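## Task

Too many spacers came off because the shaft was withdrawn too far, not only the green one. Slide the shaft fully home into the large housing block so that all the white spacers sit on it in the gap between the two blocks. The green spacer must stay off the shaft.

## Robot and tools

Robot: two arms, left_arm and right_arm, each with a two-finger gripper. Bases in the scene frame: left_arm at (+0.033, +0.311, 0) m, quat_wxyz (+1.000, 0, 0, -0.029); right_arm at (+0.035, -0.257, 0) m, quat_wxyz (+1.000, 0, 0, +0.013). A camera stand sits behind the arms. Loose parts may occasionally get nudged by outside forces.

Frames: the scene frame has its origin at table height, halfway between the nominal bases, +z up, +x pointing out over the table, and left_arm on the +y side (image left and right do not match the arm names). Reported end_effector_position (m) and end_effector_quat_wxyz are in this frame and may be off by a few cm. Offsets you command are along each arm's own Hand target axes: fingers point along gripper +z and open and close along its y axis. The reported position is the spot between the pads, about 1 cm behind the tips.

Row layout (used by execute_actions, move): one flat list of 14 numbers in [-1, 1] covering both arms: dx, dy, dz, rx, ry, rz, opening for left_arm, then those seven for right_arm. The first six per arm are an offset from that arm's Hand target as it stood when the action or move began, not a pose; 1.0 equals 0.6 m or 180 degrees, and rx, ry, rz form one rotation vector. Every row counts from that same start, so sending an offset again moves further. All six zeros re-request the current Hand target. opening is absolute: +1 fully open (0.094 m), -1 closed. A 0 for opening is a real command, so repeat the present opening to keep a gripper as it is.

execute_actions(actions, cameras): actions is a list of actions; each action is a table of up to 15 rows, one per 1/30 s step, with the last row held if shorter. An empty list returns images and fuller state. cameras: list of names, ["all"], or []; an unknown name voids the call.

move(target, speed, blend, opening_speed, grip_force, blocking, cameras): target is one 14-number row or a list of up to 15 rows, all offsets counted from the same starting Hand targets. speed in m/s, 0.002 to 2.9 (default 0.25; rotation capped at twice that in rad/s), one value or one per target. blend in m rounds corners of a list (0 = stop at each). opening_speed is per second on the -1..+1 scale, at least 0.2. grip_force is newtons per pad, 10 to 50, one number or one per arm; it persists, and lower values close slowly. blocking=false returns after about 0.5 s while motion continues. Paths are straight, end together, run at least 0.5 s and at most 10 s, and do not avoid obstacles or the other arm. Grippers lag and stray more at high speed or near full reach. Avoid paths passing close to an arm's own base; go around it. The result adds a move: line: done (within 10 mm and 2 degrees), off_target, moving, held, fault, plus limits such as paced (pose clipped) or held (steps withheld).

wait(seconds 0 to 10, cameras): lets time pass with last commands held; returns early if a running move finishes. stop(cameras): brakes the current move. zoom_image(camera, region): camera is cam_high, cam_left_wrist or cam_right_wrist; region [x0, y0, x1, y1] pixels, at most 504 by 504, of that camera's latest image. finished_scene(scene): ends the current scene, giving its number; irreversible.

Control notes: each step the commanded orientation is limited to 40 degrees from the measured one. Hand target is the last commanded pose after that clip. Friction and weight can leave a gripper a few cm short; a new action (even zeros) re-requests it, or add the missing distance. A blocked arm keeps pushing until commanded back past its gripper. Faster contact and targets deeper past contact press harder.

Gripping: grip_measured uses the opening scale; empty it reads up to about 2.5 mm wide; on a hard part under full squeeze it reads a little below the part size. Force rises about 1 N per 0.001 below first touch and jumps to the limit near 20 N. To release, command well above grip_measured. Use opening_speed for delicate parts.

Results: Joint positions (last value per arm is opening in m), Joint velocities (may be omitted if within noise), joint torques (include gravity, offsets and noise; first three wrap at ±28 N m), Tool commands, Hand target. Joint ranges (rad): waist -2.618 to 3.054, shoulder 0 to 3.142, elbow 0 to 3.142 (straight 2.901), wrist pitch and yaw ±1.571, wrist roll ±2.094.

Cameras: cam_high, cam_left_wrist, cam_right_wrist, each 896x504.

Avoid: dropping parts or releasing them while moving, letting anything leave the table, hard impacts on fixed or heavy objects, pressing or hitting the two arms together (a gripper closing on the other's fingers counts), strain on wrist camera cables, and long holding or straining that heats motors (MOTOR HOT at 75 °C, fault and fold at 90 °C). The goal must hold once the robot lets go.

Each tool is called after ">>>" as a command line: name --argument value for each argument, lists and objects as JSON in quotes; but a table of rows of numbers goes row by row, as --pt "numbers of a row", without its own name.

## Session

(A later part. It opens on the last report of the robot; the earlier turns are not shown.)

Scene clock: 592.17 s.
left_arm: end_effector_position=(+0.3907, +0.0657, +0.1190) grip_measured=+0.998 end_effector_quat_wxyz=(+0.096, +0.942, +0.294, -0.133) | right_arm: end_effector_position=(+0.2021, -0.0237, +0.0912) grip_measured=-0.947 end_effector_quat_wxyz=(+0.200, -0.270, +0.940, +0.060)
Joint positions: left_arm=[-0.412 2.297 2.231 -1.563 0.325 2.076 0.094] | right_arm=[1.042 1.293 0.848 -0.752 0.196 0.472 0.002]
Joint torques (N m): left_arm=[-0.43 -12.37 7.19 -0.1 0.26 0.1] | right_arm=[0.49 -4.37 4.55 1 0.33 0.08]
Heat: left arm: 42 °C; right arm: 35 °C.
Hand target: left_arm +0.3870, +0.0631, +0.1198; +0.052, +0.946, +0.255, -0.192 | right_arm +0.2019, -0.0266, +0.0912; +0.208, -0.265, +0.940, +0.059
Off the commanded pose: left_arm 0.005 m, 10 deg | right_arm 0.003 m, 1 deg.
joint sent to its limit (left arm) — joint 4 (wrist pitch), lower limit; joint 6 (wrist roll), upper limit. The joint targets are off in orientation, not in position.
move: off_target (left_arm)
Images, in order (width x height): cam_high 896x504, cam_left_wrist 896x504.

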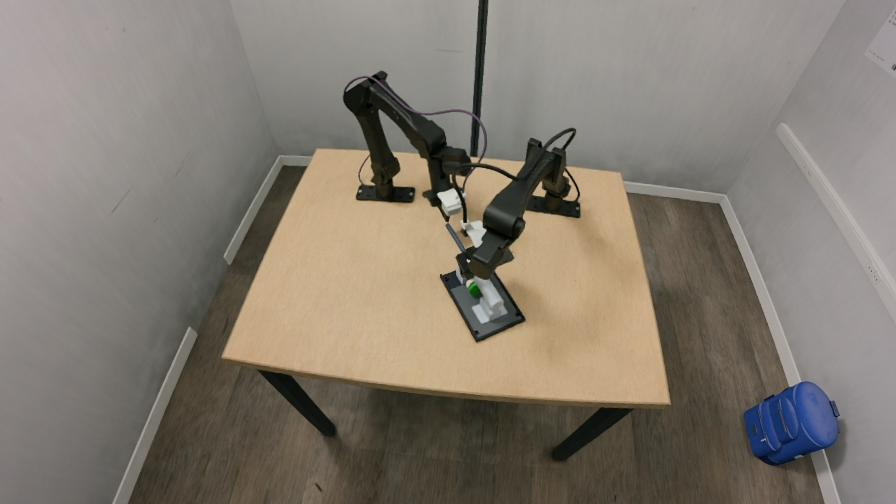

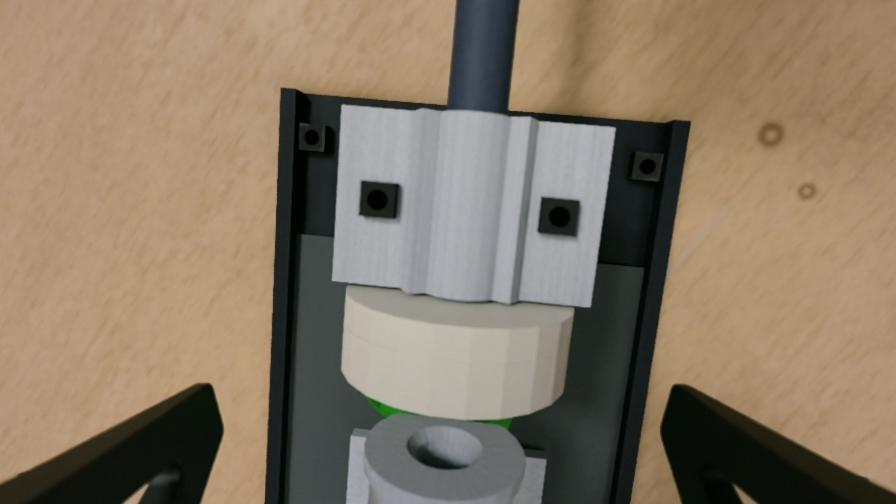

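>>> move --target '[0.0293,0,0.069,0,0,0,1.0,0,0,0,0,0,0,-0.95]' --speed 0.12 --cameras '["cam_left_wrist"]'

Scene clock: 610.30 s.
left_arm: end_effector_position=(+0.3879, +0.0672, +0.0727) grip_measured=+0.998 end_effector_quat_wxyz=(+0.051, +0.939, +0.298, -0.166) | right_arm: end_effector_position=(+0.2021, -0.0237, +0.0912) grip_measured=-0.947 end_effector_quat_wxyz=(+0.200, -0.270, +0.940, +0.060)
Joint positions: left_arm=[-0.419 2.408 2.231 -1.563 0.307 2.076 0.094] | right_arm=[1.042 1.293 0.848 -0.752 0.196 0.472 0.002]
Joint torques (N m): left_arm=[-0.58 -12.52 8.47 -0.29 0.28 0.1] | right_arm=[0.5 -4.38 4.52 0.99 0.33 0.08]
Heat: left arm: 41 °C; right arm: 34 °C.
Hand target: left_arm +0.3870, +0.0630, +0.0749; +0.052, +0.946, +0.255, -0.192 | right_arm +0.2019, -0.0266, +0.0912; +0.208, -0.265, +0.940, +0.059
Off the commanded pose: left_arm 0.005 m, 6 deg | right_arm 0.003 m, 1 deg.
joint sent to its limit (left arm) — joint 4 (wrist pitch), lower limit; joint 6 (wrist roll), upper limit. The joint targets are off in orientation, not in position.
move: off_target (left_arm)
Images, in order (width x height): cam_left_wrist 896x504.

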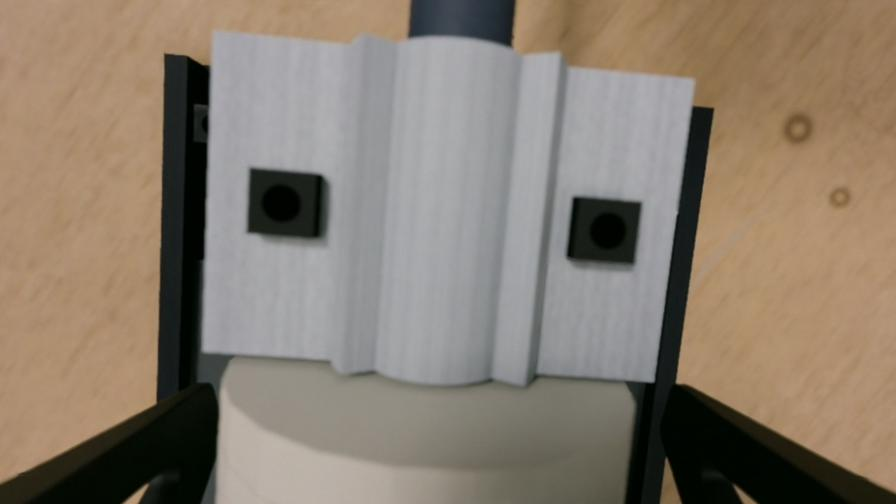

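>>> move --target '[0.01,0.0042,0.0428,0,0,0,1.0,0,0,0,0,0,0,-0.95]' --speed 0.08 --cameras '["cam_left_wrist"]'

Scene clock: 654.20 s.
left_arm: end_effector_position=(+0.3890, +0.0613, +0.0614) grip_measured=+0.998 end_effector_quat_wxyz=(+0.050, +0.941, +0.292, -0.165) | right_arm: end_effector_position=(+0.2021, -0.0237, +0.0912) grip_measured=-0.947 end_effector_quat_wxyz=(+0.200, -0.270, +0.940, +0.060)
Joint positions: left_arm=[-0.431 2.429 2.224 -1.534 0.305 2.076 0.094] | right_arm=[1.042 1.293 0.848 -0.752 0.196 0.472 0.002]
Joint torques (N m): left_arm=[-0.54 -11.92 4.63 -0.03 0.29 0.1] | right_arm=[0.5 -4.4 4.55 1 0.32 0.07]
Heat: left arm: 42 °C; right arm: 34 °C.
Hand target: left_arm +0.3843, +0.0585, +0.0488; +0.052, +0.946, +0.255, -0.192 | right_arm +0.2019, -0.0266, +0.0912; +0.208, -0.265, +0.940, +0.059
Off the commanded pose: left_arm 0.014 m, 5 deg | right_arm 0.003 m, 1 deg.
joint sent to its limit (left arm) — joint 6 (wrist roll), upper limit. The joint targets are off in orientation, not in position.
move: off_target (left_arm)
Images, in order (width x height): cam_left_wrist 896x504.

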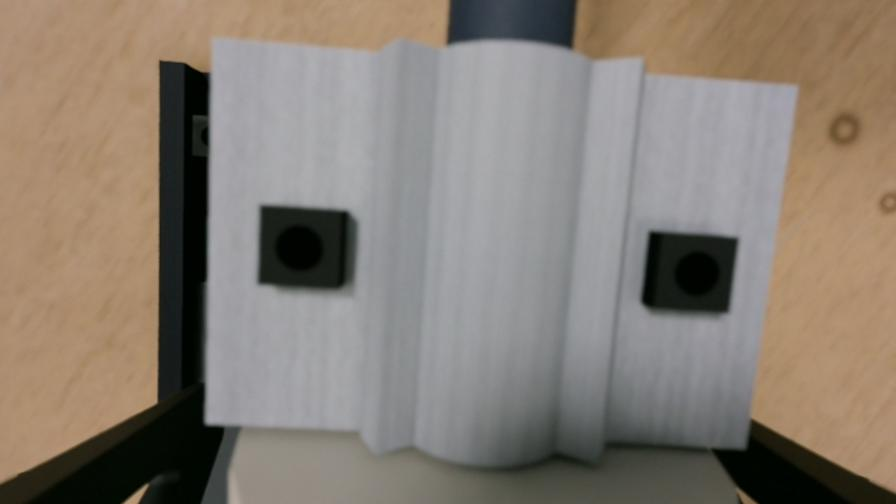

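>>> move --target '[0.0091,-0.0035,0.0215,0,0,0,1.0,0,0,0,0,0,0,-0.95]' --speed 0.08 --cameras '["cam_left_wrist"]'

Scene clock: 661.40 s.
left_arm: end_effector_position=(+0.3902, +0.0607, +0.0591) grip_measured=+0.998 end_effector_quat_wxyz=(+0.056, +0.942, +0.291, -0.159) | right_arm: end_effector_position=(+0.2021, -0.0237, +0.0912) grip_measured=-0.947 end_effector_quat_wxyz=(+0.200, -0.270, +0.940, +0.060)
Joint positions: left_arm=[-0.431 2.41 2.184 -1.494 0.305 2.076 0.094] | right_arm=[1.042 1.293 0.848 -0.752 0.196 0.472 0.002]
Joint torques (N m): left_arm=[-0.35 -10.85 2.54 0.19 0.28 0.1] | right_arm=[0.49 -4.37 4.53 1 0.33 0.08]
Heat: left arm: 44 °C; right arm: 34 °C.
Hand target: left_arm +0.3833, +0.0603, +0.0350; +0.052, +0.946, +0.255, -0.192 | right_arm +0.2019, -0.0266, +0.0912; +0.208, -0.265, +0.940, +0.059
Off the commanded pose: left_arm 0.025 m, 6 deg | right_arm 0.003 m, 1 deg.
joint sent to its limit (left arm) — joint 6 (wrist roll), upper limit. The joint targets are off in orientation, not in position.
move: off_target (left_arm)
Images, in order (width x height): cam_left_wrist 896x504.

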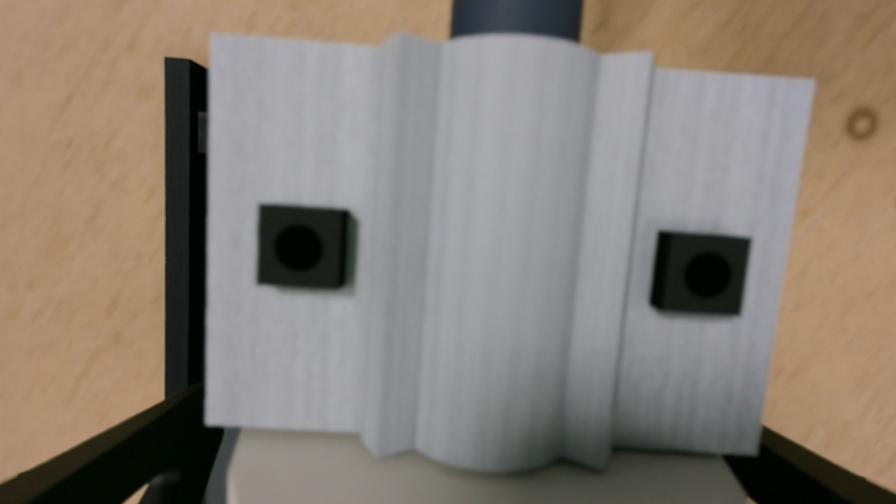

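>>> move --target '[-0.0176,0,-0.0414,0,0,0,1.0,0,0,0,0,0,0,-0.95]' --speed 0.08

Scene clock: 685.40 s.
left_arm: end_effector_position=(+0.3842, +0.0638, +0.0625) grip_measured=+0.998 end_effector_quat_wxyz=(+0.046, +0.940, +0.293, -0.168) | right_arm: end_effector_position=(+0.2021, -0.0237, +0.0912) grip_measured=-0.947 end_effector_quat_wxyz=(+0.200, -0.270, +0.940, +0.060)
Joint positions: left_arm=[-0.431 2.41 2.193 -1.531 0.305 2.076 0.094] | right_arm=[1.042 1.293 0.848 -0.752 0.196 0.472 0.002]
Joint torques (N m): left_arm=[-0.35 -11.74 8.73 -0.32 0.28 0.1] | right_arm=[0.49 -4.38 4.53 1 0.33 0.08]
Heat: left arm: 41 °C; right arm: 34 °C.
Hand target: left_arm +0.3833, +0.0603, +0.0619; +0.052, +0.946, +0.255, -0.192 | right_arm +0.2019, -0.0266, +0.0912; +0.208, -0.265, +0.940, +0.059
Off the commanded pose: left_arm 0.004 m, 5 deg | right_arm 0.003 m, 1 deg.
joint sent to its limit (left arm) — joint 6 (wrist roll), upper limit. The joint targets are off in orientation, not in position.
move: off_target (left_arm)

>>> move --target '[0.0078,0,0.0184,0,0,0,1.0,0,0,0,0,0,0,-0.95]' --speed 0.08

Scene clock: 694.40 s.
left_arm: end_effector_position=(+0.3842, +0.0639, +0.0609) grip_measured=+0.998 end_effector_quat_wxyz=(+0.045, +0.940, +0.293, -0.170) | right_arm: end_effector_position=(+0.2021, -0.0237, +0.0912) grip_measured=-0.947 end_effector_quat_wxyz=(+0.200, -0.270, +0.940, +0.060)
Joint positions: left_arm=[-0.431 2.413 2.193 -1.53 0.305 2.076 0.094] | right_arm=[1.042 1.293 0.848 -0.752 0.196 0.472 0.002]
Joint torques (N m): left_arm=[-0.38 -11.56 5.61 -0.01 0.28 0.1] | right_arm=[0.49 -4.38 4.53 1 0.33 0.07]
Heat: left arm: 41 °C; right arm: 34 °C.
Hand target: left_arm +0.3832, +0.0604, +0.0499; +0.052, +0.946, +0.255, -0.192 | right_arm +0.2019, -0.0266, +0.0912; +0.208, -0.265, +0.940, +0.059
Off the commanded pose: left_arm 0.012 m, 5 deg | right_arm 0.003 m, 1 deg.
joint sent to its limit (left arm) — joint 6 (wrist roll), upper limit. The joint targets are off in orientation, not in position.
move: off_target (left_arm)

>>> move --target '[0,0,0,0,0,0,-0.05,0,0,0,0,0,0,-0.95]' --speed 0.08 --grip_force 20 --cameras '["cam_left_wrist","cam_high"]'

Scene clock: 702.40 s.
left_arm: end_effector_position=(+0.3840, +0.0635, +0.0610) grip_measured=+0.097 end_effector_quat_wxyz=(+0.046, +0.940, +0.293, -0.170) | right_arm: end_effector_position=(+0.2021, -0.0237, +0.0912) grip_measured=-0.947 end_effector_quat_wxyz=(+0.200, -0.270, +0.940, +0.060)
Joint positions: left_arm=[-0.431 2.413 2.193 -1.53 0.307 2.076 0.052] | right_arm=[1.042 1.293 0.848 -0.752 0.196 0.472 0.002]
Joint torques (N m): left_arm=[-0.39 -11.58 5.6 0 0.25 0.1] | right_arm=[0.49 -4.38 4.53 0.99 0.33 0.08]
Heat: left arm: 42 °C; right arm: 34 °C.
Hand target: left_arm +0.3833, +0.0604, +0.0499; +0.052, +0.946, +0.255, -0.192 | right_arm +0.2019, -0.0266, +0.0912; +0.208, -0.265, +0.940, +0.059
Off the commanded pose: left_arm 0.012 m, 5 deg | right_arm 0.003 m, 1 deg.
joint sent to its limit (left arm) — joint 6 (wrist roll), upper limit. The joint targets are off in orientation, not in position.
grip_force (N): 20, 20
move: off_target (left_arm)
Images, in order (width x height): cam_high 896x504, cam_left_wrist 896x504.

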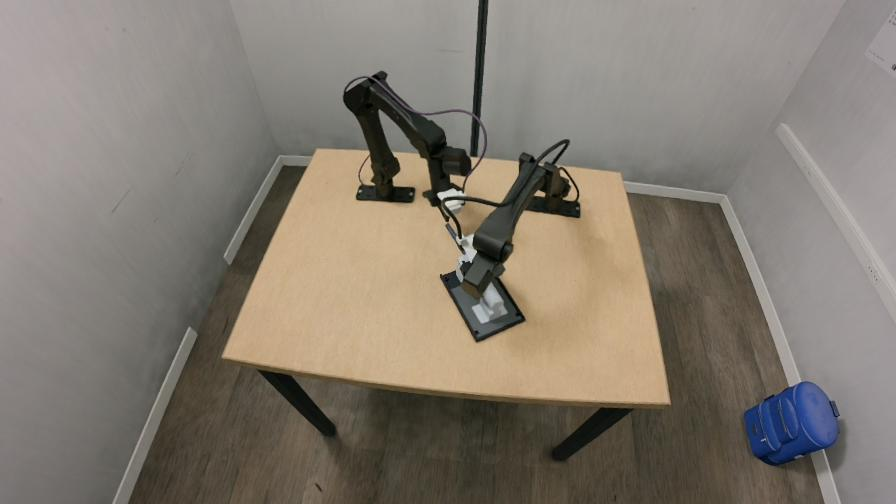

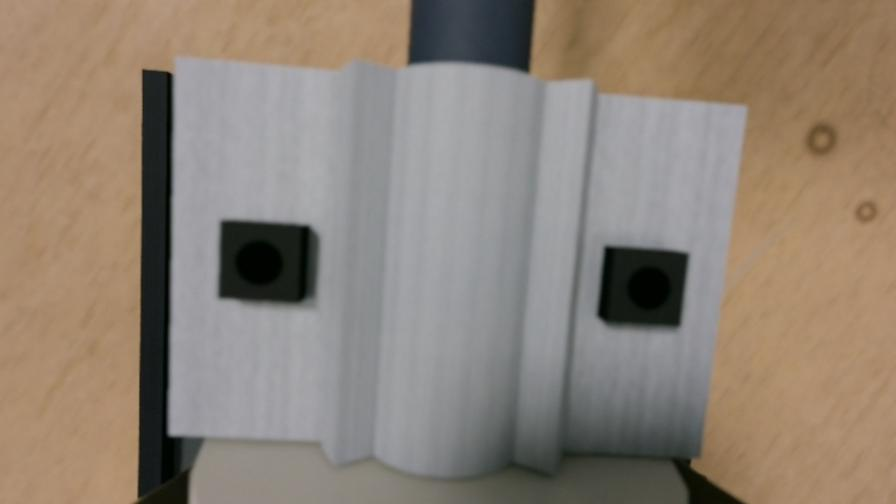

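>>> move --target '[0.0092,0,-0.0039,0,0,0,-0.05,0,0,0,0,0,0,-0.95]' --speed 0.05 --cameras '["cam_left_wrist"]'

Scene clock: 710.17 s.
left_arm: end_effector_position=(+0.3845, +0.0632, +0.0616) grip_measured=+0.095 end_effector_quat_wxyz=(+0.047, +0.940, +0.293, -0.169) | right_arm: end_effector_position=(+0.2021, -0.0237, +0.0912) grip_measured=-0.947 end_effector_quat_wxyz=(+0.200, -0.270, +0.940, +0.060)
Joint positions: left_arm=[-0.431 2.413 2.195 -1.53 0.307 2.076 0.051] | right_arm=[1.042 1.293 0.848 -0.752 0.196 0.472 0.002]
Joint torques (N m): left_arm=[0.46 -10.62 7.13 -0.07 0.2 0.1] | right_arm=[0.5 -4.38 4.53 0.99 0.32 0.08]
Heat: left arm: 42 °C; right arm: 34 °C.
Hand target: left_arm +0.3885, +0.0634, +0.0499; +0.052, +0.946, +0.255, -0.192 | right_arm +0.2019, -0.0266, +0.0912; +0.208, -0.265, +0.940, +0.059
Off the commanded pose: left_arm 0.012 m, 5 deg | right_arm 0.003 m, 1 deg.
joint sent to its limit (left arm) — joint 6 (wrist roll), upper limit. The joint targets are off in orientation, not in position.
grip_force (N): 20, 20
move: off_target (left_arm)
Images, in order (width x height): cam_left_wrist 896x504.

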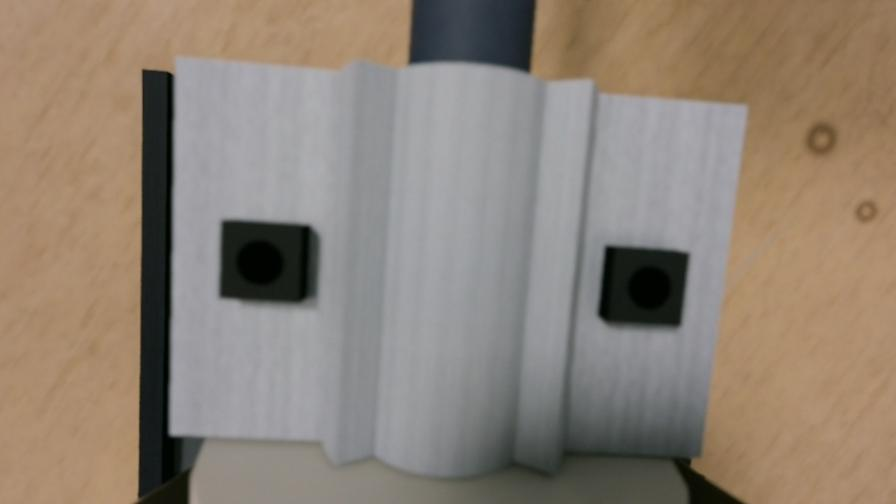

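>>> move --target '[0.0123,0,-0.0052,0,0,0,-0.05,0,0,0,0,0,0,-0.95]' --speed 0.05 --cameras '["cam_left_wrist"]'

Scene clock: 716.67 s.
left_arm: end_effector_position=(+0.3878, +0.0655, +0.0620) grip_measured=+0.094 end_effector_quat_wxyz=(+0.044, +0.939, +0.296, -0.170) | right_arm: end_effector_position=(+0.2021, -0.0237, +0.0912) grip_measured=-0.947 end_effector_quat_wxyz=(+0.200, -0.270, +0.940, +0.060)
Joint positions: left_arm=[-0.424 2.431 2.229 -1.552 0.304 2.076 0.051] | right_arm=[1.042 1.293 0.848 -0.752 0.196 0.472 0.002]
Joint torques (N m): left_arm=[0.96 -10.45 7.53 -0.06 0.16 0.1] | right_arm=[0.49 -4.38 4.52 1 0.32 0.08]
Heat: left arm: 42 °C; right arm: 34 °C.
Hand target: left_arm +0.3954, +0.0675, +0.0499; +0.052, +0.946, +0.255, -0.192 | right_arm +0.2019, -0.0266, +0.0912; +0.208, -0.265, +0.940, +0.059
Off the commanded pose: left_arm 0.014 m, 5 deg | right_arm 0.003 m, 1 deg.
joint sent to its limit (left arm) — joint 6 (wrist roll), upper limit. The joint targets are off in orientation, not in position.
grip_force (N): 20, 20
move: off_target (left_arm)
Images, in order (width x height): cam_left_wrist 896x504.

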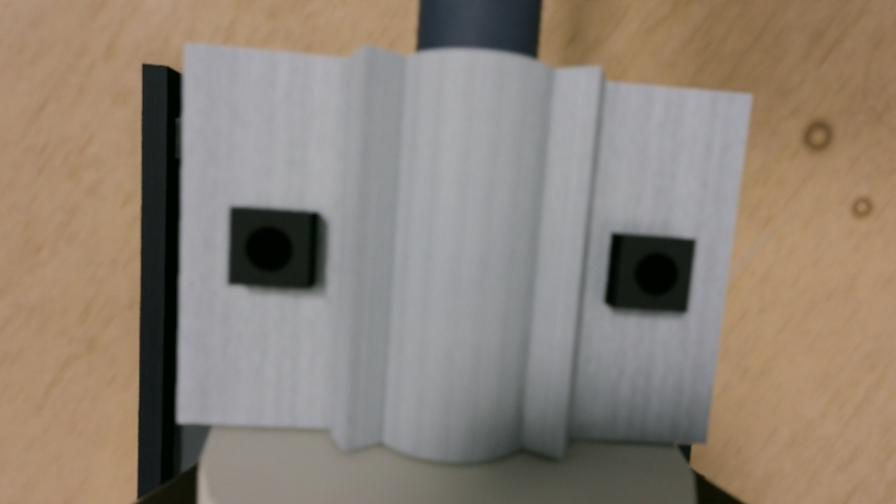

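>>> move --target '[-0.0143,0,-0.0337,0,0,0,-0.05,0,0,0,0,0,0,-0.95]' --speed 0.05 --cameras '["cam_left_wrist"]'

Scene clock: 727.23 s.
left_arm: end_effector_position=(+0.3892, +0.0666, +0.0634) grip_measured=+0.093 end_effector_quat_wxyz=(+0.042, +0.938, +0.299, -0.172) | right_arm: end_effector_position=(+0.2021, -0.0237, +0.0912) grip_measured=-0.947 end_effector_quat_wxyz=(+0.200, -0.270, +0.940, +0.060)
Joint positions: left_arm=[-0.42 2.446 2.259 -1.575 0.303 2.076 0.051] | right_arm=[1.042 1.293 0.848 -0.752 0.196 0.472 0.002]
Joint torques (N m): left_arm=[0.77 -14.38 8.14 -0.22 0.21 0.1] | right_arm=[0.47 -4.41 4.52 1 0.33 0.08]
Heat: left arm: 41 °C; right arm: 34 °C.
Hand target: left_arm +0.3953, +0.0674, +0.0719; +0.052, +0.946, +0.255, -0.192 | right_arm +0.2019, -0.0266, +0.0912; +0.208, -0.265, +0.940, +0.059
Off the commanded pose: left_arm 0.011 m, 6 deg | right_arm 0.003 m, 1 deg.
joint sent to its limit (left arm) — joint 4 (wrist pitch), lower limit; joint 6 (wrist roll), upper limit. The joint targets are off in orientation, not in position.
grip_force (N): 20, 20
move: off_target (left_arm)
Images, in order (width x height): cam_left_wrist 896x504.

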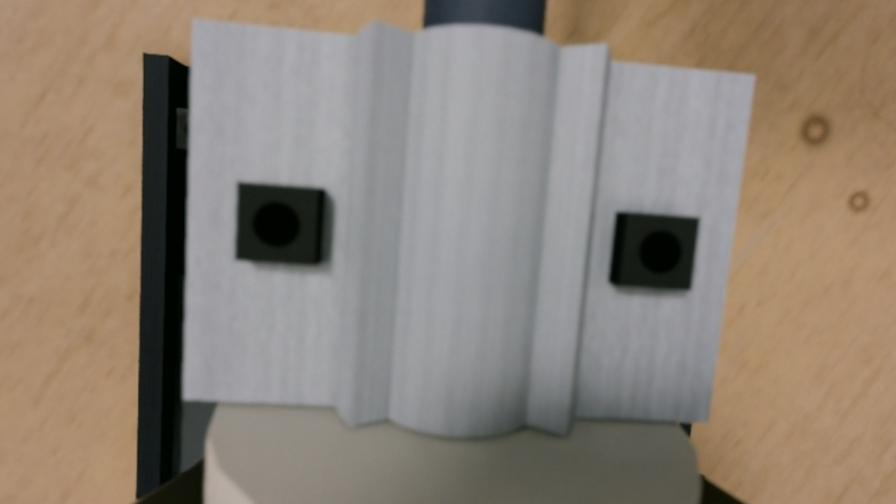

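>>> zoom_image --camera "cam_left_wrist" --region '[130, 380, 560, 504]'

Scaled by 1.172 from the camera's 896x504 image, which has a finer 1280x720 frame.

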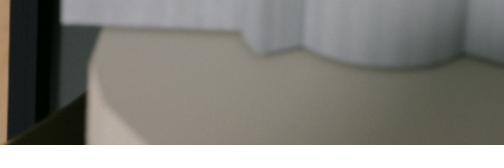

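>>> move --target '[-0.0085,0,-0.02,0,0,0,-0.05,0,0,0,0,0,0,-0.95]' --speed 0.05 --cameras '["cam_left_wrist"]'

Scene clock: 752.13 s.
left_arm: end_effector_position=(+0.3892, +0.0666, +0.0634) grip_measured=+0.093 end_effector_quat_wxyz=(+0.042, +0.938, +0.299, -0.172) | right_arm: end_effector_position=(+0.2021, -0.0237, +0.0912) grip_measured=-0.947 end_effector_quat_wxyz=(+0.200, -0.270, +0.940, +0.060)
Joint positions: left_arm=[-0.42 2.446 2.259 -1.575 0.303 2.076 0.051] | right_arm=[1.042 1.293 0.848 -0.752 0.196 0.472 0.002]
Joint torques (N m): left_arm=[0.9 -17.69 7.38 -0.22 0.24 0.1] | right_arm=[0.49 -4.38 4.53 0.99 0.33 0.08]
Heat: left arm: 49 °C; right arm: 34 °C.
Hand target: left_arm +0.3953, +0.0674, +0.0849; +0.052, +0.946, +0.255, -0.192 | right_arm +0.2019, -0.0266, +0.0912; +0.208, -0.265, +0.940, +0.059
Off the commanded pose: left_arm 0.022 m, 6 deg | right_arm 0.003 m, 1 deg.
joint sent to its limit (left arm) — joint 4 (wrist pitch), lower limit; joint 6 (wrist roll), upper limit. The joint targets are off in orientation, not in position.
grip_force (N): 20, 20
move: off_target (left_arm)
Images, in order (width x height): cam_left_wrist 896x504.

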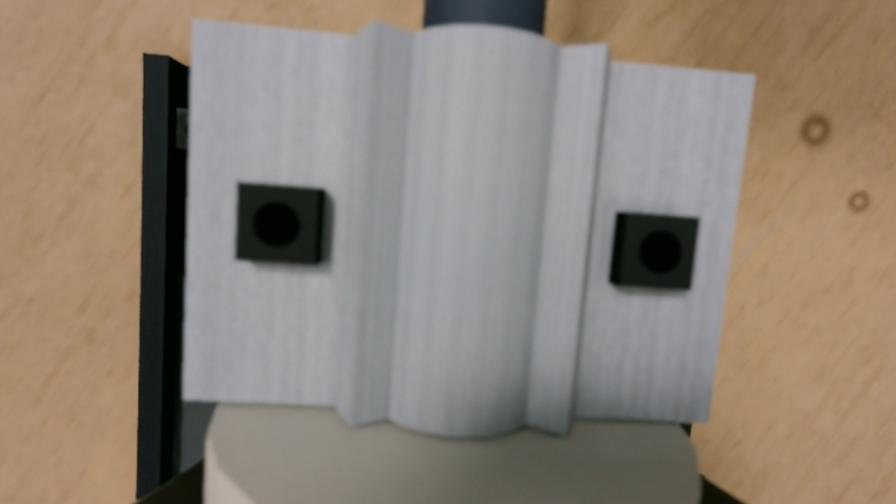

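>>> move --pt "0.0117 0 0.0276 0 0 0 -0.05 0 0 0 0 0 0 -0.95" --pt "0.0117 0 0.0276 0 0 0 0.4 0 0 0 0 0 0 -0.95" --speed 0.08 --cameras '["cam_left_wrist"]'

Scene clock: 761.10 s.
left_arm: end_effector_position=(+0.3901, +0.0682, +0.0631) grip_measured=+0.398 end_effector_quat_wxyz=(+0.040, +0.938, +0.299, -0.171) | right_arm: end_effector_position=(+0.2021, -0.0237, +0.0912) grip_measured=-0.947 end_effector_quat_wxyz=(+0.200, -0.270, +0.940, +0.060)
Joint positions: left_arm=[-0.418 2.446 2.259 -1.575 0.298 2.076 0.066] | right_arm=[1.042 1.293 0.848 -0.752 0.196 0.472 0.002]
Joint torques (N m): left_arm=[0.66 -13.19 8.47 -0.22 0.24 0.1] | right_arm=[0.5 -4.36 4.53 1 0.32 0.07]
Heat: left arm: 52 °C; right arm: 34 °C.
Hand target: left_arm +0.3953, +0.0674, +0.0669; +0.052, +0.946, +0.255, -0.192 | right_arm +0.2019, -0.0266, +0.0912; +0.208, -0.265, +0.940, +0.059
Off the commanded pose: left_arm 0.007 m, 6 deg | right_arm 0.003 m, 1 deg.
joint sent to its limit (left arm) — joint 4 (wrist pitch), lower limit; joint 6 (wrist roll), upper limit. The joint targets are off in orientation, not in position.
grip_force (N): 20, 20
move: off_target (left_arm); target 2's new opening was sent with left_arm's hand 0.007 m and 6 deg from that target
Images, in order (width x height): cam_left_wrist 896x504.

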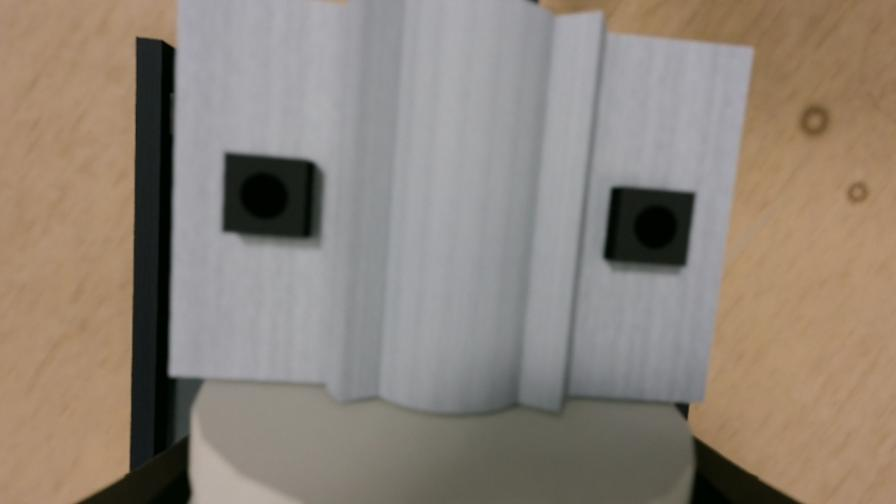

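>>> move --pt "-0.0605 0 -0.1426 0 0 0 0.4 0 0 0 0 0 0 -0.95" --pt "-0.0532 -0.2025 -0.0738 -0.3363 -0.1608 -0.3801 0.4 0 0 0 0 0 0 -0.95" --speed '[0.12,0.3]' --grip_force 50 --cameras '["cam_left_wrist","cam_high"]'

Scene clock: 802.30 s.
left_arm: end_effector_position=(+0.3253, +0.1669, +0.1164) grip_measured=+0.398 end_effector_quat_wxyz=(+0.423, +0.429, +0.758, -0.250) | right_arm: end_effector_position=(+0.2021, -0.0237, +0.0912) grip_measured=-0.947 end_effector_quat_wxyz=(+0.200, -0.270, +0.940, +0.060)
Joint positions: left_arm=[0.007 1.264 0.581 -0.156 0.802 0.656 0.066] | right_arm=[1.042 1.293 0.848 -0.752 0.196 0.472 0.002]
Joint torques (N m): left_arm=[0.13 -5.71 5.5 1.31 0.4 -0.05] | right_arm=[0.5 -4.4 4.52 0.99 0.33 0.08]
Heat: left arm: 51 °C; right arm: 34 °C.
Hand target: left_arm +0.3238, +0.1664, +0.1200; +0.434, +0.431, +0.751, -0.249 | right_arm +0.2019, -0.0266, +0.0912; +0.208, -0.265, +0.940, +0.059
Off the commanded pose: left_arm 0.004 m, 2 deg | right_arm 0.003 m, 1 deg.
move: done
Images, in order (width x height): cam_high 896x504, cam_left_wrist 896x504.

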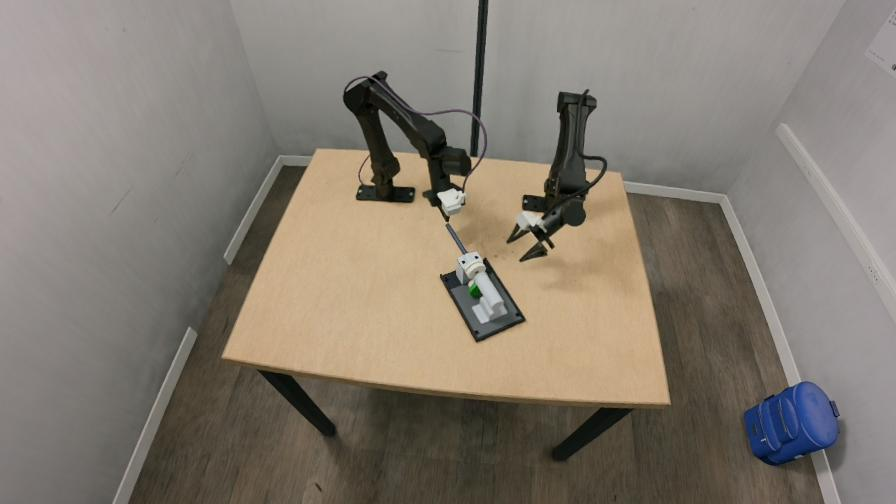

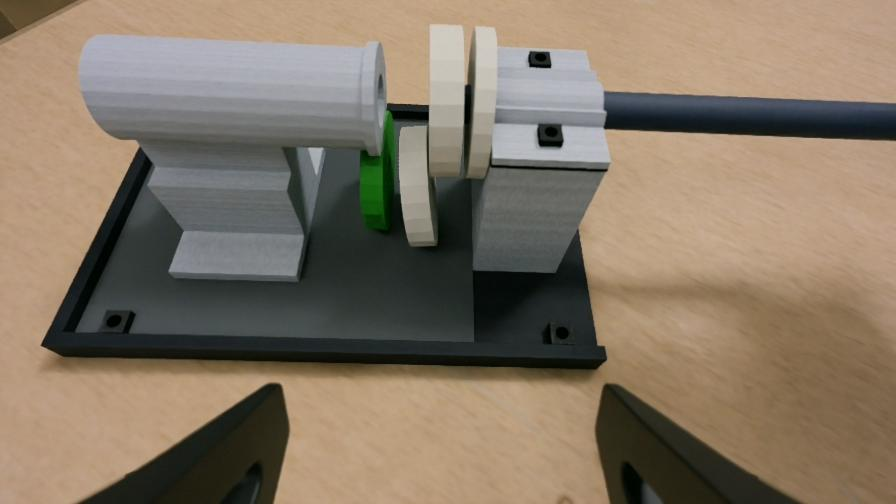

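>>> zoom_image --camera "cam_left_wrist" --region '[340, 0, 640, 290]'

Scaled by 1.680 from the camera's 896x504 image, which has a finer 1280x720 frame.

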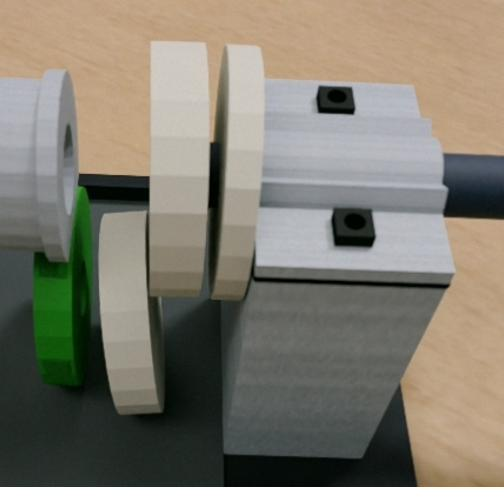

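>>> execute_actions --actions '[]' --cameras '["cam_right_wrist","cam_left_wrist"]'

>>> zoom_image --camera "cam_left_wrist" --region '[340, 10, 520, 260]'

Scene clock: 875.23 s.
left_arm: end_effector_position=(+0.3253, +0.1669, +0.1165) grip_measured=+0.398 end_effector_quat_wxyz=(+0.423, +0.429, +0.758, -0.250) | right_arm: end_effector_position=(+0.2021, -0.0237, +0.0912) grip_measured=-0.947 end_effector_quat_wxyz=(+0.200, -0.270, +0.940, +0.060)
Joint positions: left_arm=[0.007 1.264 0.581 -0.156 0.802 0.656 0.066] | right_arm=[1.042 1.293 0.848 -0.752 0.196 0.472 0.002]
Joint velocities: within noise
Joint torques (N m): left_arm=[0.13 -5.71 5.5 1.31 0.4 -0.03] | right_arm=[0.49 -4.38 4.53 1 0.33 0.08]
Heat: left arm: 37 °C; right arm: 33 °C.
Hand target: left_arm +0.3237, +0.1664, +0.1200; +0.434, +0.431, +0.751, -0.249 | right_arm +0.2019, -0.0266, +0.0912; +0.208, -0.265, +0.940, +0.059
Tool commands: left_gripper/opening=+0.4 right_gripper/opening=-0.95
Off the commanded pose: left_arm 0.004 m, 2 deg | right_arm 0.003 m, 1 deg.
Images, in order (width x height): cam_left_wrist 896x504, cam_right_wrist 896x504.

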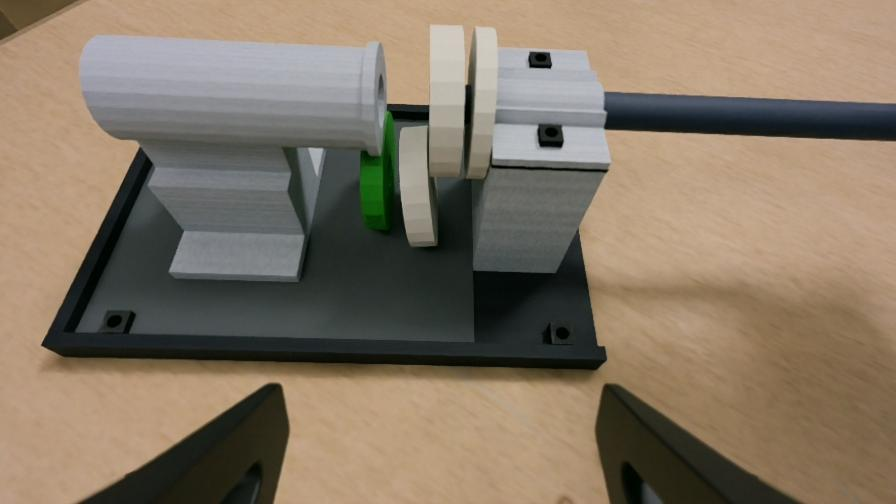

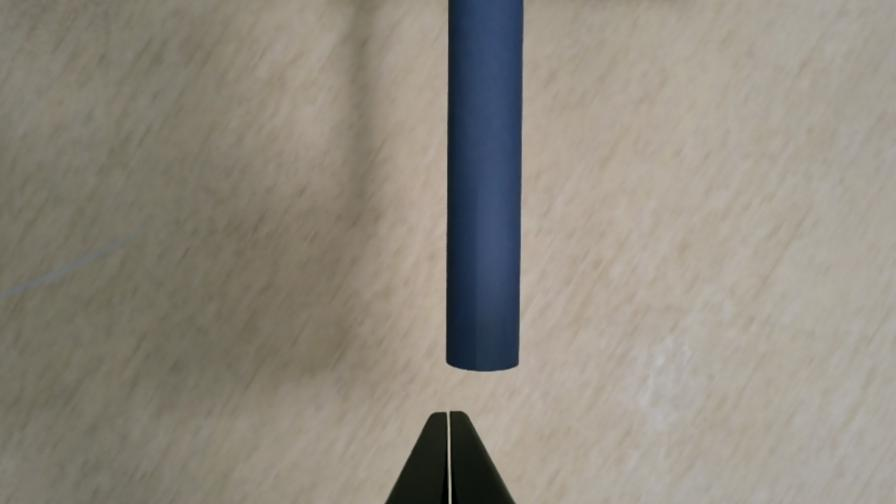

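Scaled by 2.016 from the camera's 896x504 image, which has a finer 1280x720 frame.

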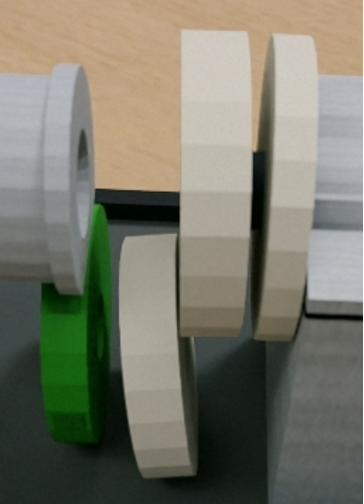

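>>> move --target '[0.0213,0.0217,0.0982,0,0,0,-0.45,0,0,0,0,0,0,-0.95]' --speed 0.1 --cameras '["cam_left_wrist"]'

Scene clock: 910.33 s.
left_arm: end_effector_position=(+0.3586, +0.1370, +0.0808) grip_measured=-0.448 end_effector_quat_wxyz=(+0.431, +0.428, +0.755, -0.246) | right_arm: end_effector_position=(+0.2021, -0.0237, +0.0912) grip_measured=-0.947 end_effector_quat_wxyz=(+0.200, -0.270, +0.940, +0.060)
Joint positions: left_arm=[-0.108 1.511 0.571 0.199 0.718 0.538 0.026] | right_arm=[1.042 1.293 0.848 -0.752 0.196 0.472 0.002]
Joint torques (N m): left_arm=[-0.46 -4.94 5.35 1.45 0.32 -0.05] | right_arm=[0.5 -4.37 4.53 1 0.33 0.08]
Heat: left arm: 36 °C; right arm: 33 °C.
Hand target: left_arm +0.3575, +0.1344, +0.0795; +0.434, +0.431, +0.751, -0.249 | right_arm +0.2019, -0.0266, +0.0912; +0.208, -0.265, +0.940, +0.059
Off the commanded pose: left_arm 0.003 m, 1 deg | right_arm 0.003 m, 1 deg.
move: done
Images, in order (width x height): cam_left_wrist 896x504.

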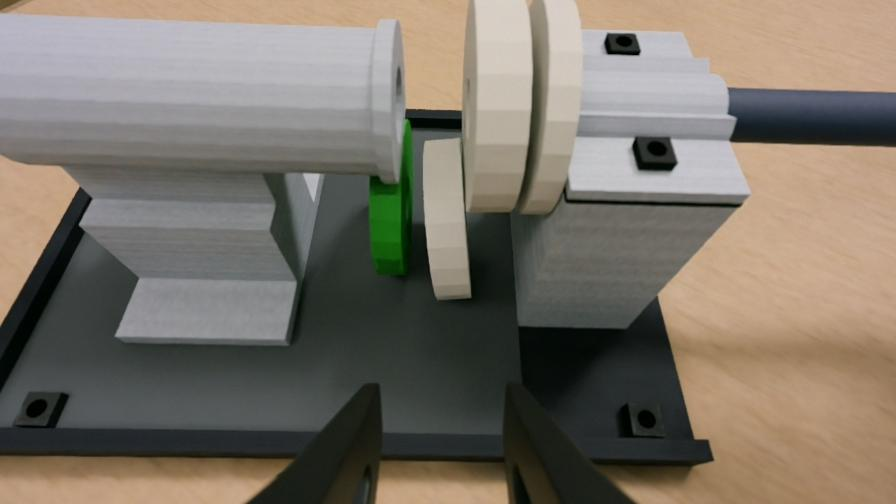

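>>> execute_actions --actions '[]' --cameras '["all"]'

Scene clock: 944.07 s.
left_arm: end_effector_position=(+0.3586, +0.1369, +0.0809) grip_measured=-0.448 end_effector_quat_wxyz=(+0.431, +0.428, +0.755, -0.246) | right_arm: end_effector_position=(+0.2021, -0.0237, +0.0912) grip_measured=-0.947 end_effector_quat_wxyz=(+0.200, -0.270, +0.940, +0.060)
Joint positions: left_arm=[-0.108 1.511 0.571 0.2 0.718 0.538 0.026] | right_arm=[1.042 1.293 0.848 -0.752 0.196 0.472 0.002]
Joint velocities: within noise
Joint torques (N m): left_arm=[-0.44 -4.96 5.38 1.46 0.32 -0.04] | right_arm=[0.5 -4.4 4.53 0.99 0.33 0.08]
Heat: left arm: 37 °C; right arm: 33 °C.
Hand target: left_arm +0.3575, +0.1344, +0.0795; +0.434, +0.431, +0.751, -0.249 | right_arm +0.2019, -0.0266, +0.0912; +0.208, -0.265, +0.940, +0.059
Tool commands: left_gripper/opening=-0.45 right_gripper/opening=-0.95
Off the commanded pose: left_arm 0.003 m, 1 deg | right_arm 0.003 m, 1 deg.

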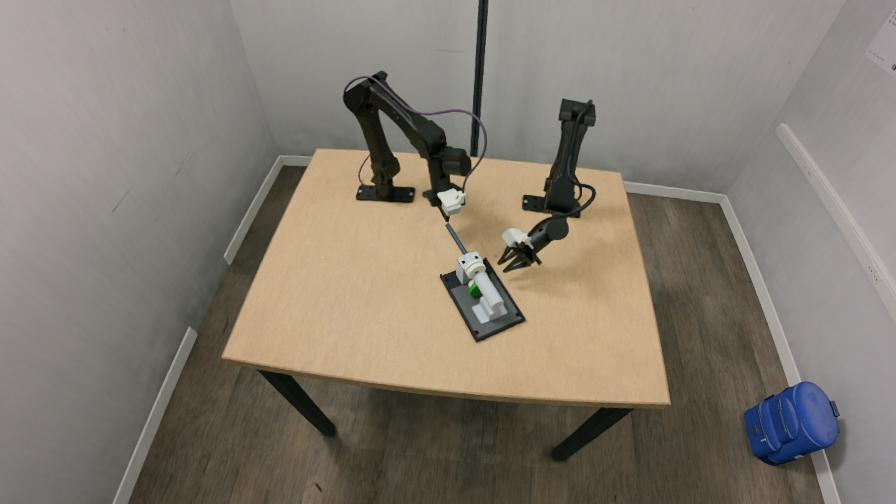

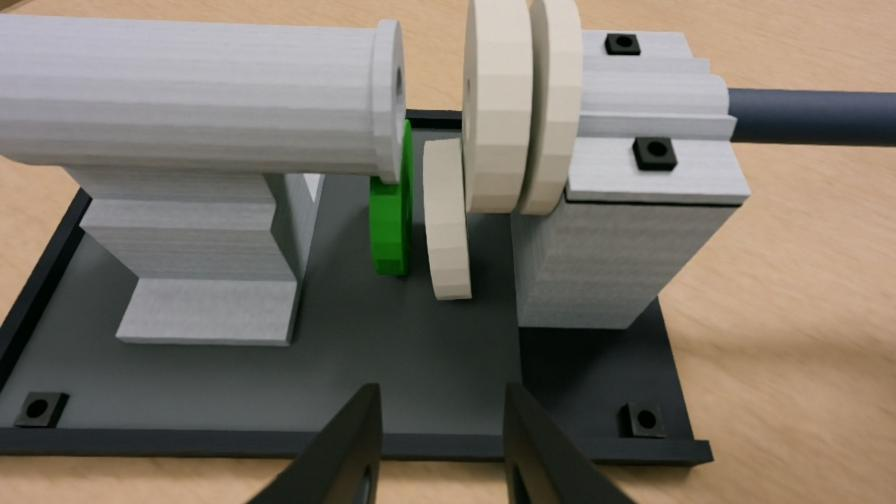

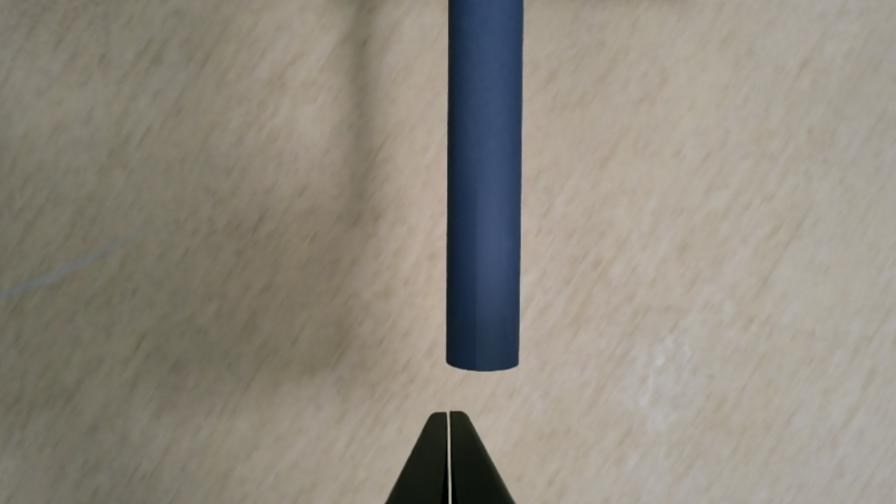

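>>> move --target '[-0.0038,-0.0033,0.0633,0,0,0,-0.6, 0,0,0,0,0,0,-0.95]' --speed 0.05 --cameras '["cam_left_wrist"]'

Scene clock: 1000.47 s.
left_arm: end_effector_position=(+0.3627, +0.1096, +0.0528) grip_measured=-0.598 end_effector_quat_wxyz=(+0.416, +0.427, +0.763, -0.250) | right_arm: end_effector_position=(+0.2021, -0.0237, +0.0912) grip_measured=-0.947 end_effector_quat_wxyz=(+0.200, -0.270, +0.940, +0.060)
Joint positions: left_arm=[-0.208 1.649 0.571 0.356 0.644 0.454 0.019] | right_arm=[1.042 1.293 0.848 -0.752 0.196 0.472 0.002]
Joint torques (N m): left_arm=[-0.46 -5.61 7.76 1.5 0.25 -0.03] | right_arm=[0.5 -4.38 4.53 0.99 0.33 0.09]
Heat: left arm: 39 °C; right arm: 33 °C.
Hand target: left_arm +0.3729, +0.1040, +0.0625; +0.434, +0.431, +0.751, -0.249 | right_arm +0.2019, -0.0266, +0.0912; +0.208, -0.265, +0.940, +0.059
Off the commanded pose: left_arm 0.015 m, 2 deg | right_arm 0.003 m, 1 deg.
move: off_target (left_arm)
Images, in order (width x height): cam_left_wrist 896x504.

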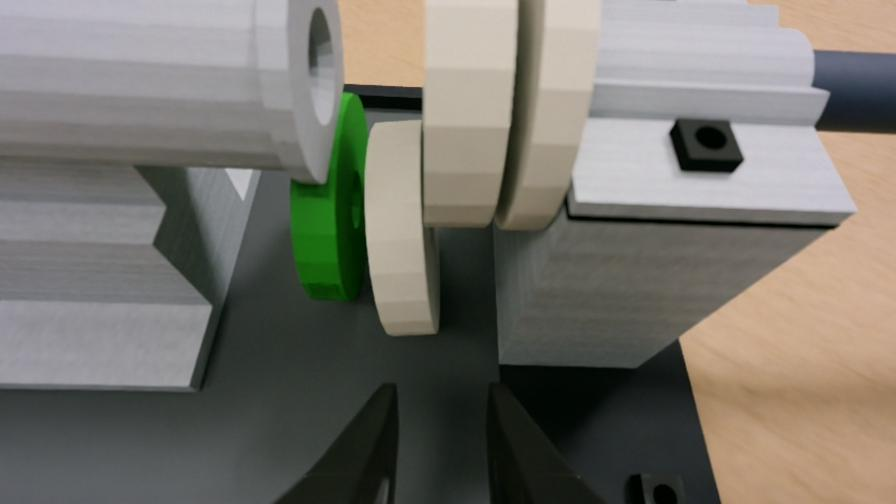

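>>> move --target '[-0.012,0.01,0.001,0,0,0,-0.6, 0,0,0,0,0,0,-0.95]' --speed 0.05 --cameras '["cam_left_wrist"]'

Scene clock: 1012.77 s.
left_arm: end_effector_position=(+0.3729, +0.1068, +0.0621) grip_measured=-0.598 end_effector_quat_wxyz=(+0.426, +0.428, +0.757, -0.248) | right_arm: end_effector_position=(+0.2021, -0.0237, +0.0912) grip_measured=-0.947 end_effector_quat_wxyz=(+0.200, -0.270, +0.940, +0.060)
Joint positions: left_arm=[-0.208 1.654 0.609 0.348 0.644 0.454 0.019] | right_arm=[1.042 1.293 0.848 -0.752 0.196 0.472 0.002]
Joint torques (N m): left_arm=[-0.03 -5.81 8.06 1.27 0.3 0] | right_arm=[0.49 -4.41 4.53 0.99 0.33 0.08]
Heat: left arm: 40 °C; right arm: 33 °C.
Hand target: left_arm +0.3803, +0.1034, +0.0685; +0.434, +0.431, +0.751, -0.249 | right_arm +0.2019, -0.0266, +0.0912; +0.208, -0.265, +0.940, +0.059
Off the commanded pose: left_arm 0.010 m, 1 deg | right_arm 0.003 m, 1 deg.
move: done
Images, in order (width x height): cam_left_wrist 896x504.

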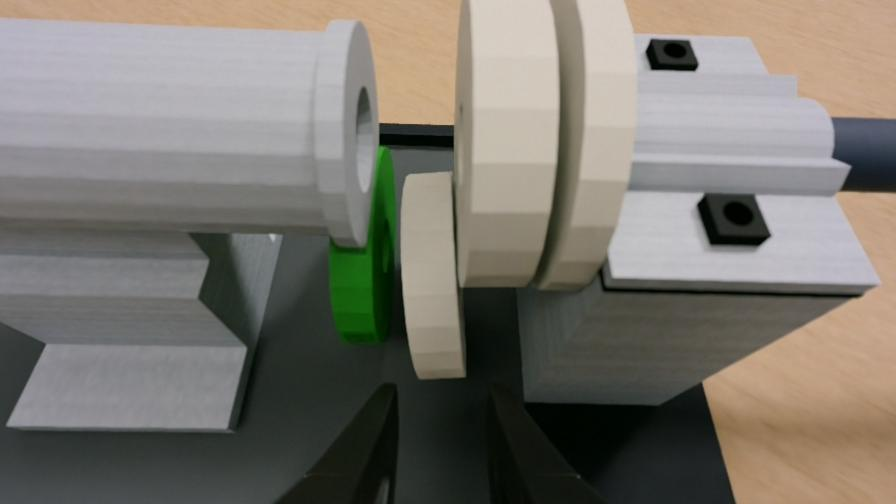

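>>> move --target '[-0.006,0.0,0.025,0,0,0,-0.6, 0,0,0,0,0,0,-0.95]' --speed 0.04 --cameras '["cam_left_wrist"]'

Scene clock: 1022.07 s.
left_arm: end_effector_position=(+0.3763, +0.0969, +0.0535) grip_measured=-0.598 end_effector_quat_wxyz=(+0.415, +0.427, +0.763, -0.251) | right_arm: end_effector_position=(+0.2021, -0.0237, +0.0912) grip_measured=-0.947 end_effector_quat_wxyz=(+0.200, -0.270, +0.940, +0.060)
Joint positions: left_arm=[-0.239 1.703 0.637 0.356 0.621 0.43 0.019] | right_arm=[1.042 1.293 0.848 -0.752 0.196 0.472 0.002]
Joint torques (N m): left_arm=[-0.42 -6.16 8.13 1.53 0.26 -0.02] | right_arm=[0.5 -4.38 4.55 1 0.32 0.08]
Heat: left arm: 38 °C; right arm: 33 °C.
Hand target: left_arm +0.3877, +0.0907, +0.0641; +0.434, +0.431, +0.751, -0.249 | right_arm +0.2019, -0.0266, +0.0912; +0.208, -0.265, +0.940, +0.059
Off the commanded pose: left_arm 0.017 m, 3 deg | right_arm 0.003 m, 1 deg.
move: off_target (left_arm)
Images, in order (width x height): cam_left_wrist 896x504.

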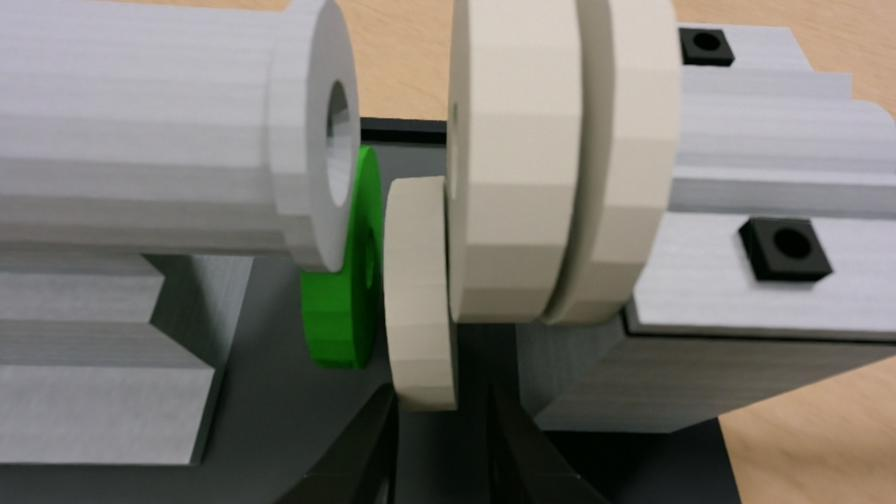

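>>> move --target '[-0.009,0.009,0.008,0,0,0,-0.6, 0,0,0,0,0,0,-0.95]' --speed 0.04 --cameras '["cam_left_wrist"]'

Scene clock: 1030.17 s.
left_arm: end_effector_position=(+0.3875, +0.0937, +0.0587) grip_measured=-0.598 end_effector_quat_wxyz=(+0.423, +0.427, +0.760, -0.249) | right_arm: end_effector_position=(+0.2021, -0.0237, +0.0912) grip_measured=-0.947 end_effector_quat_wxyz=(+0.200, -0.270, +0.940, +0.060)
Joint positions: left_arm=[-0.239 1.725 0.677 0.356 0.619 0.428 0.019] | right_arm=[1.042 1.293 0.848 -0.752 0.196 0.472 0.002]
Joint torques (N m): left_arm=[-0.62 -6.43 8.18 1.4 0.25 -0.04] | right_arm=[0.49 -4.4 4.53 0.99 0.32 0.08]
Heat: left arm: 39 °C; right arm: 33 °C.
Hand target: left_arm +0.3959, +0.0875, +0.0665; +0.434, +0.431, +0.751, -0.249 | right_arm +0.2019, -0.0266, +0.0912; +0.208, -0.265, +0.940, +0.059
Off the commanded pose: left_arm 0.013 m, 2 deg | right_arm 0.003 m, 1 deg.
move: off_target (left_arm)
Images, in order (width x height): cam_left_wrist 896x504.

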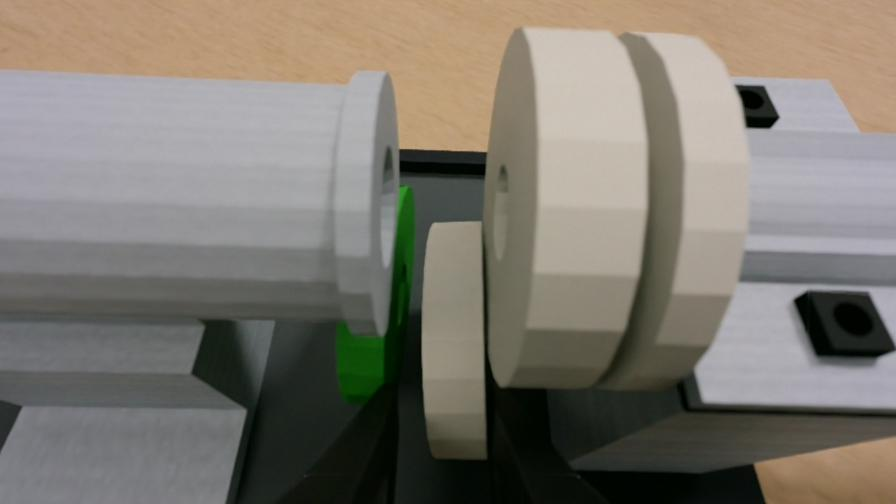

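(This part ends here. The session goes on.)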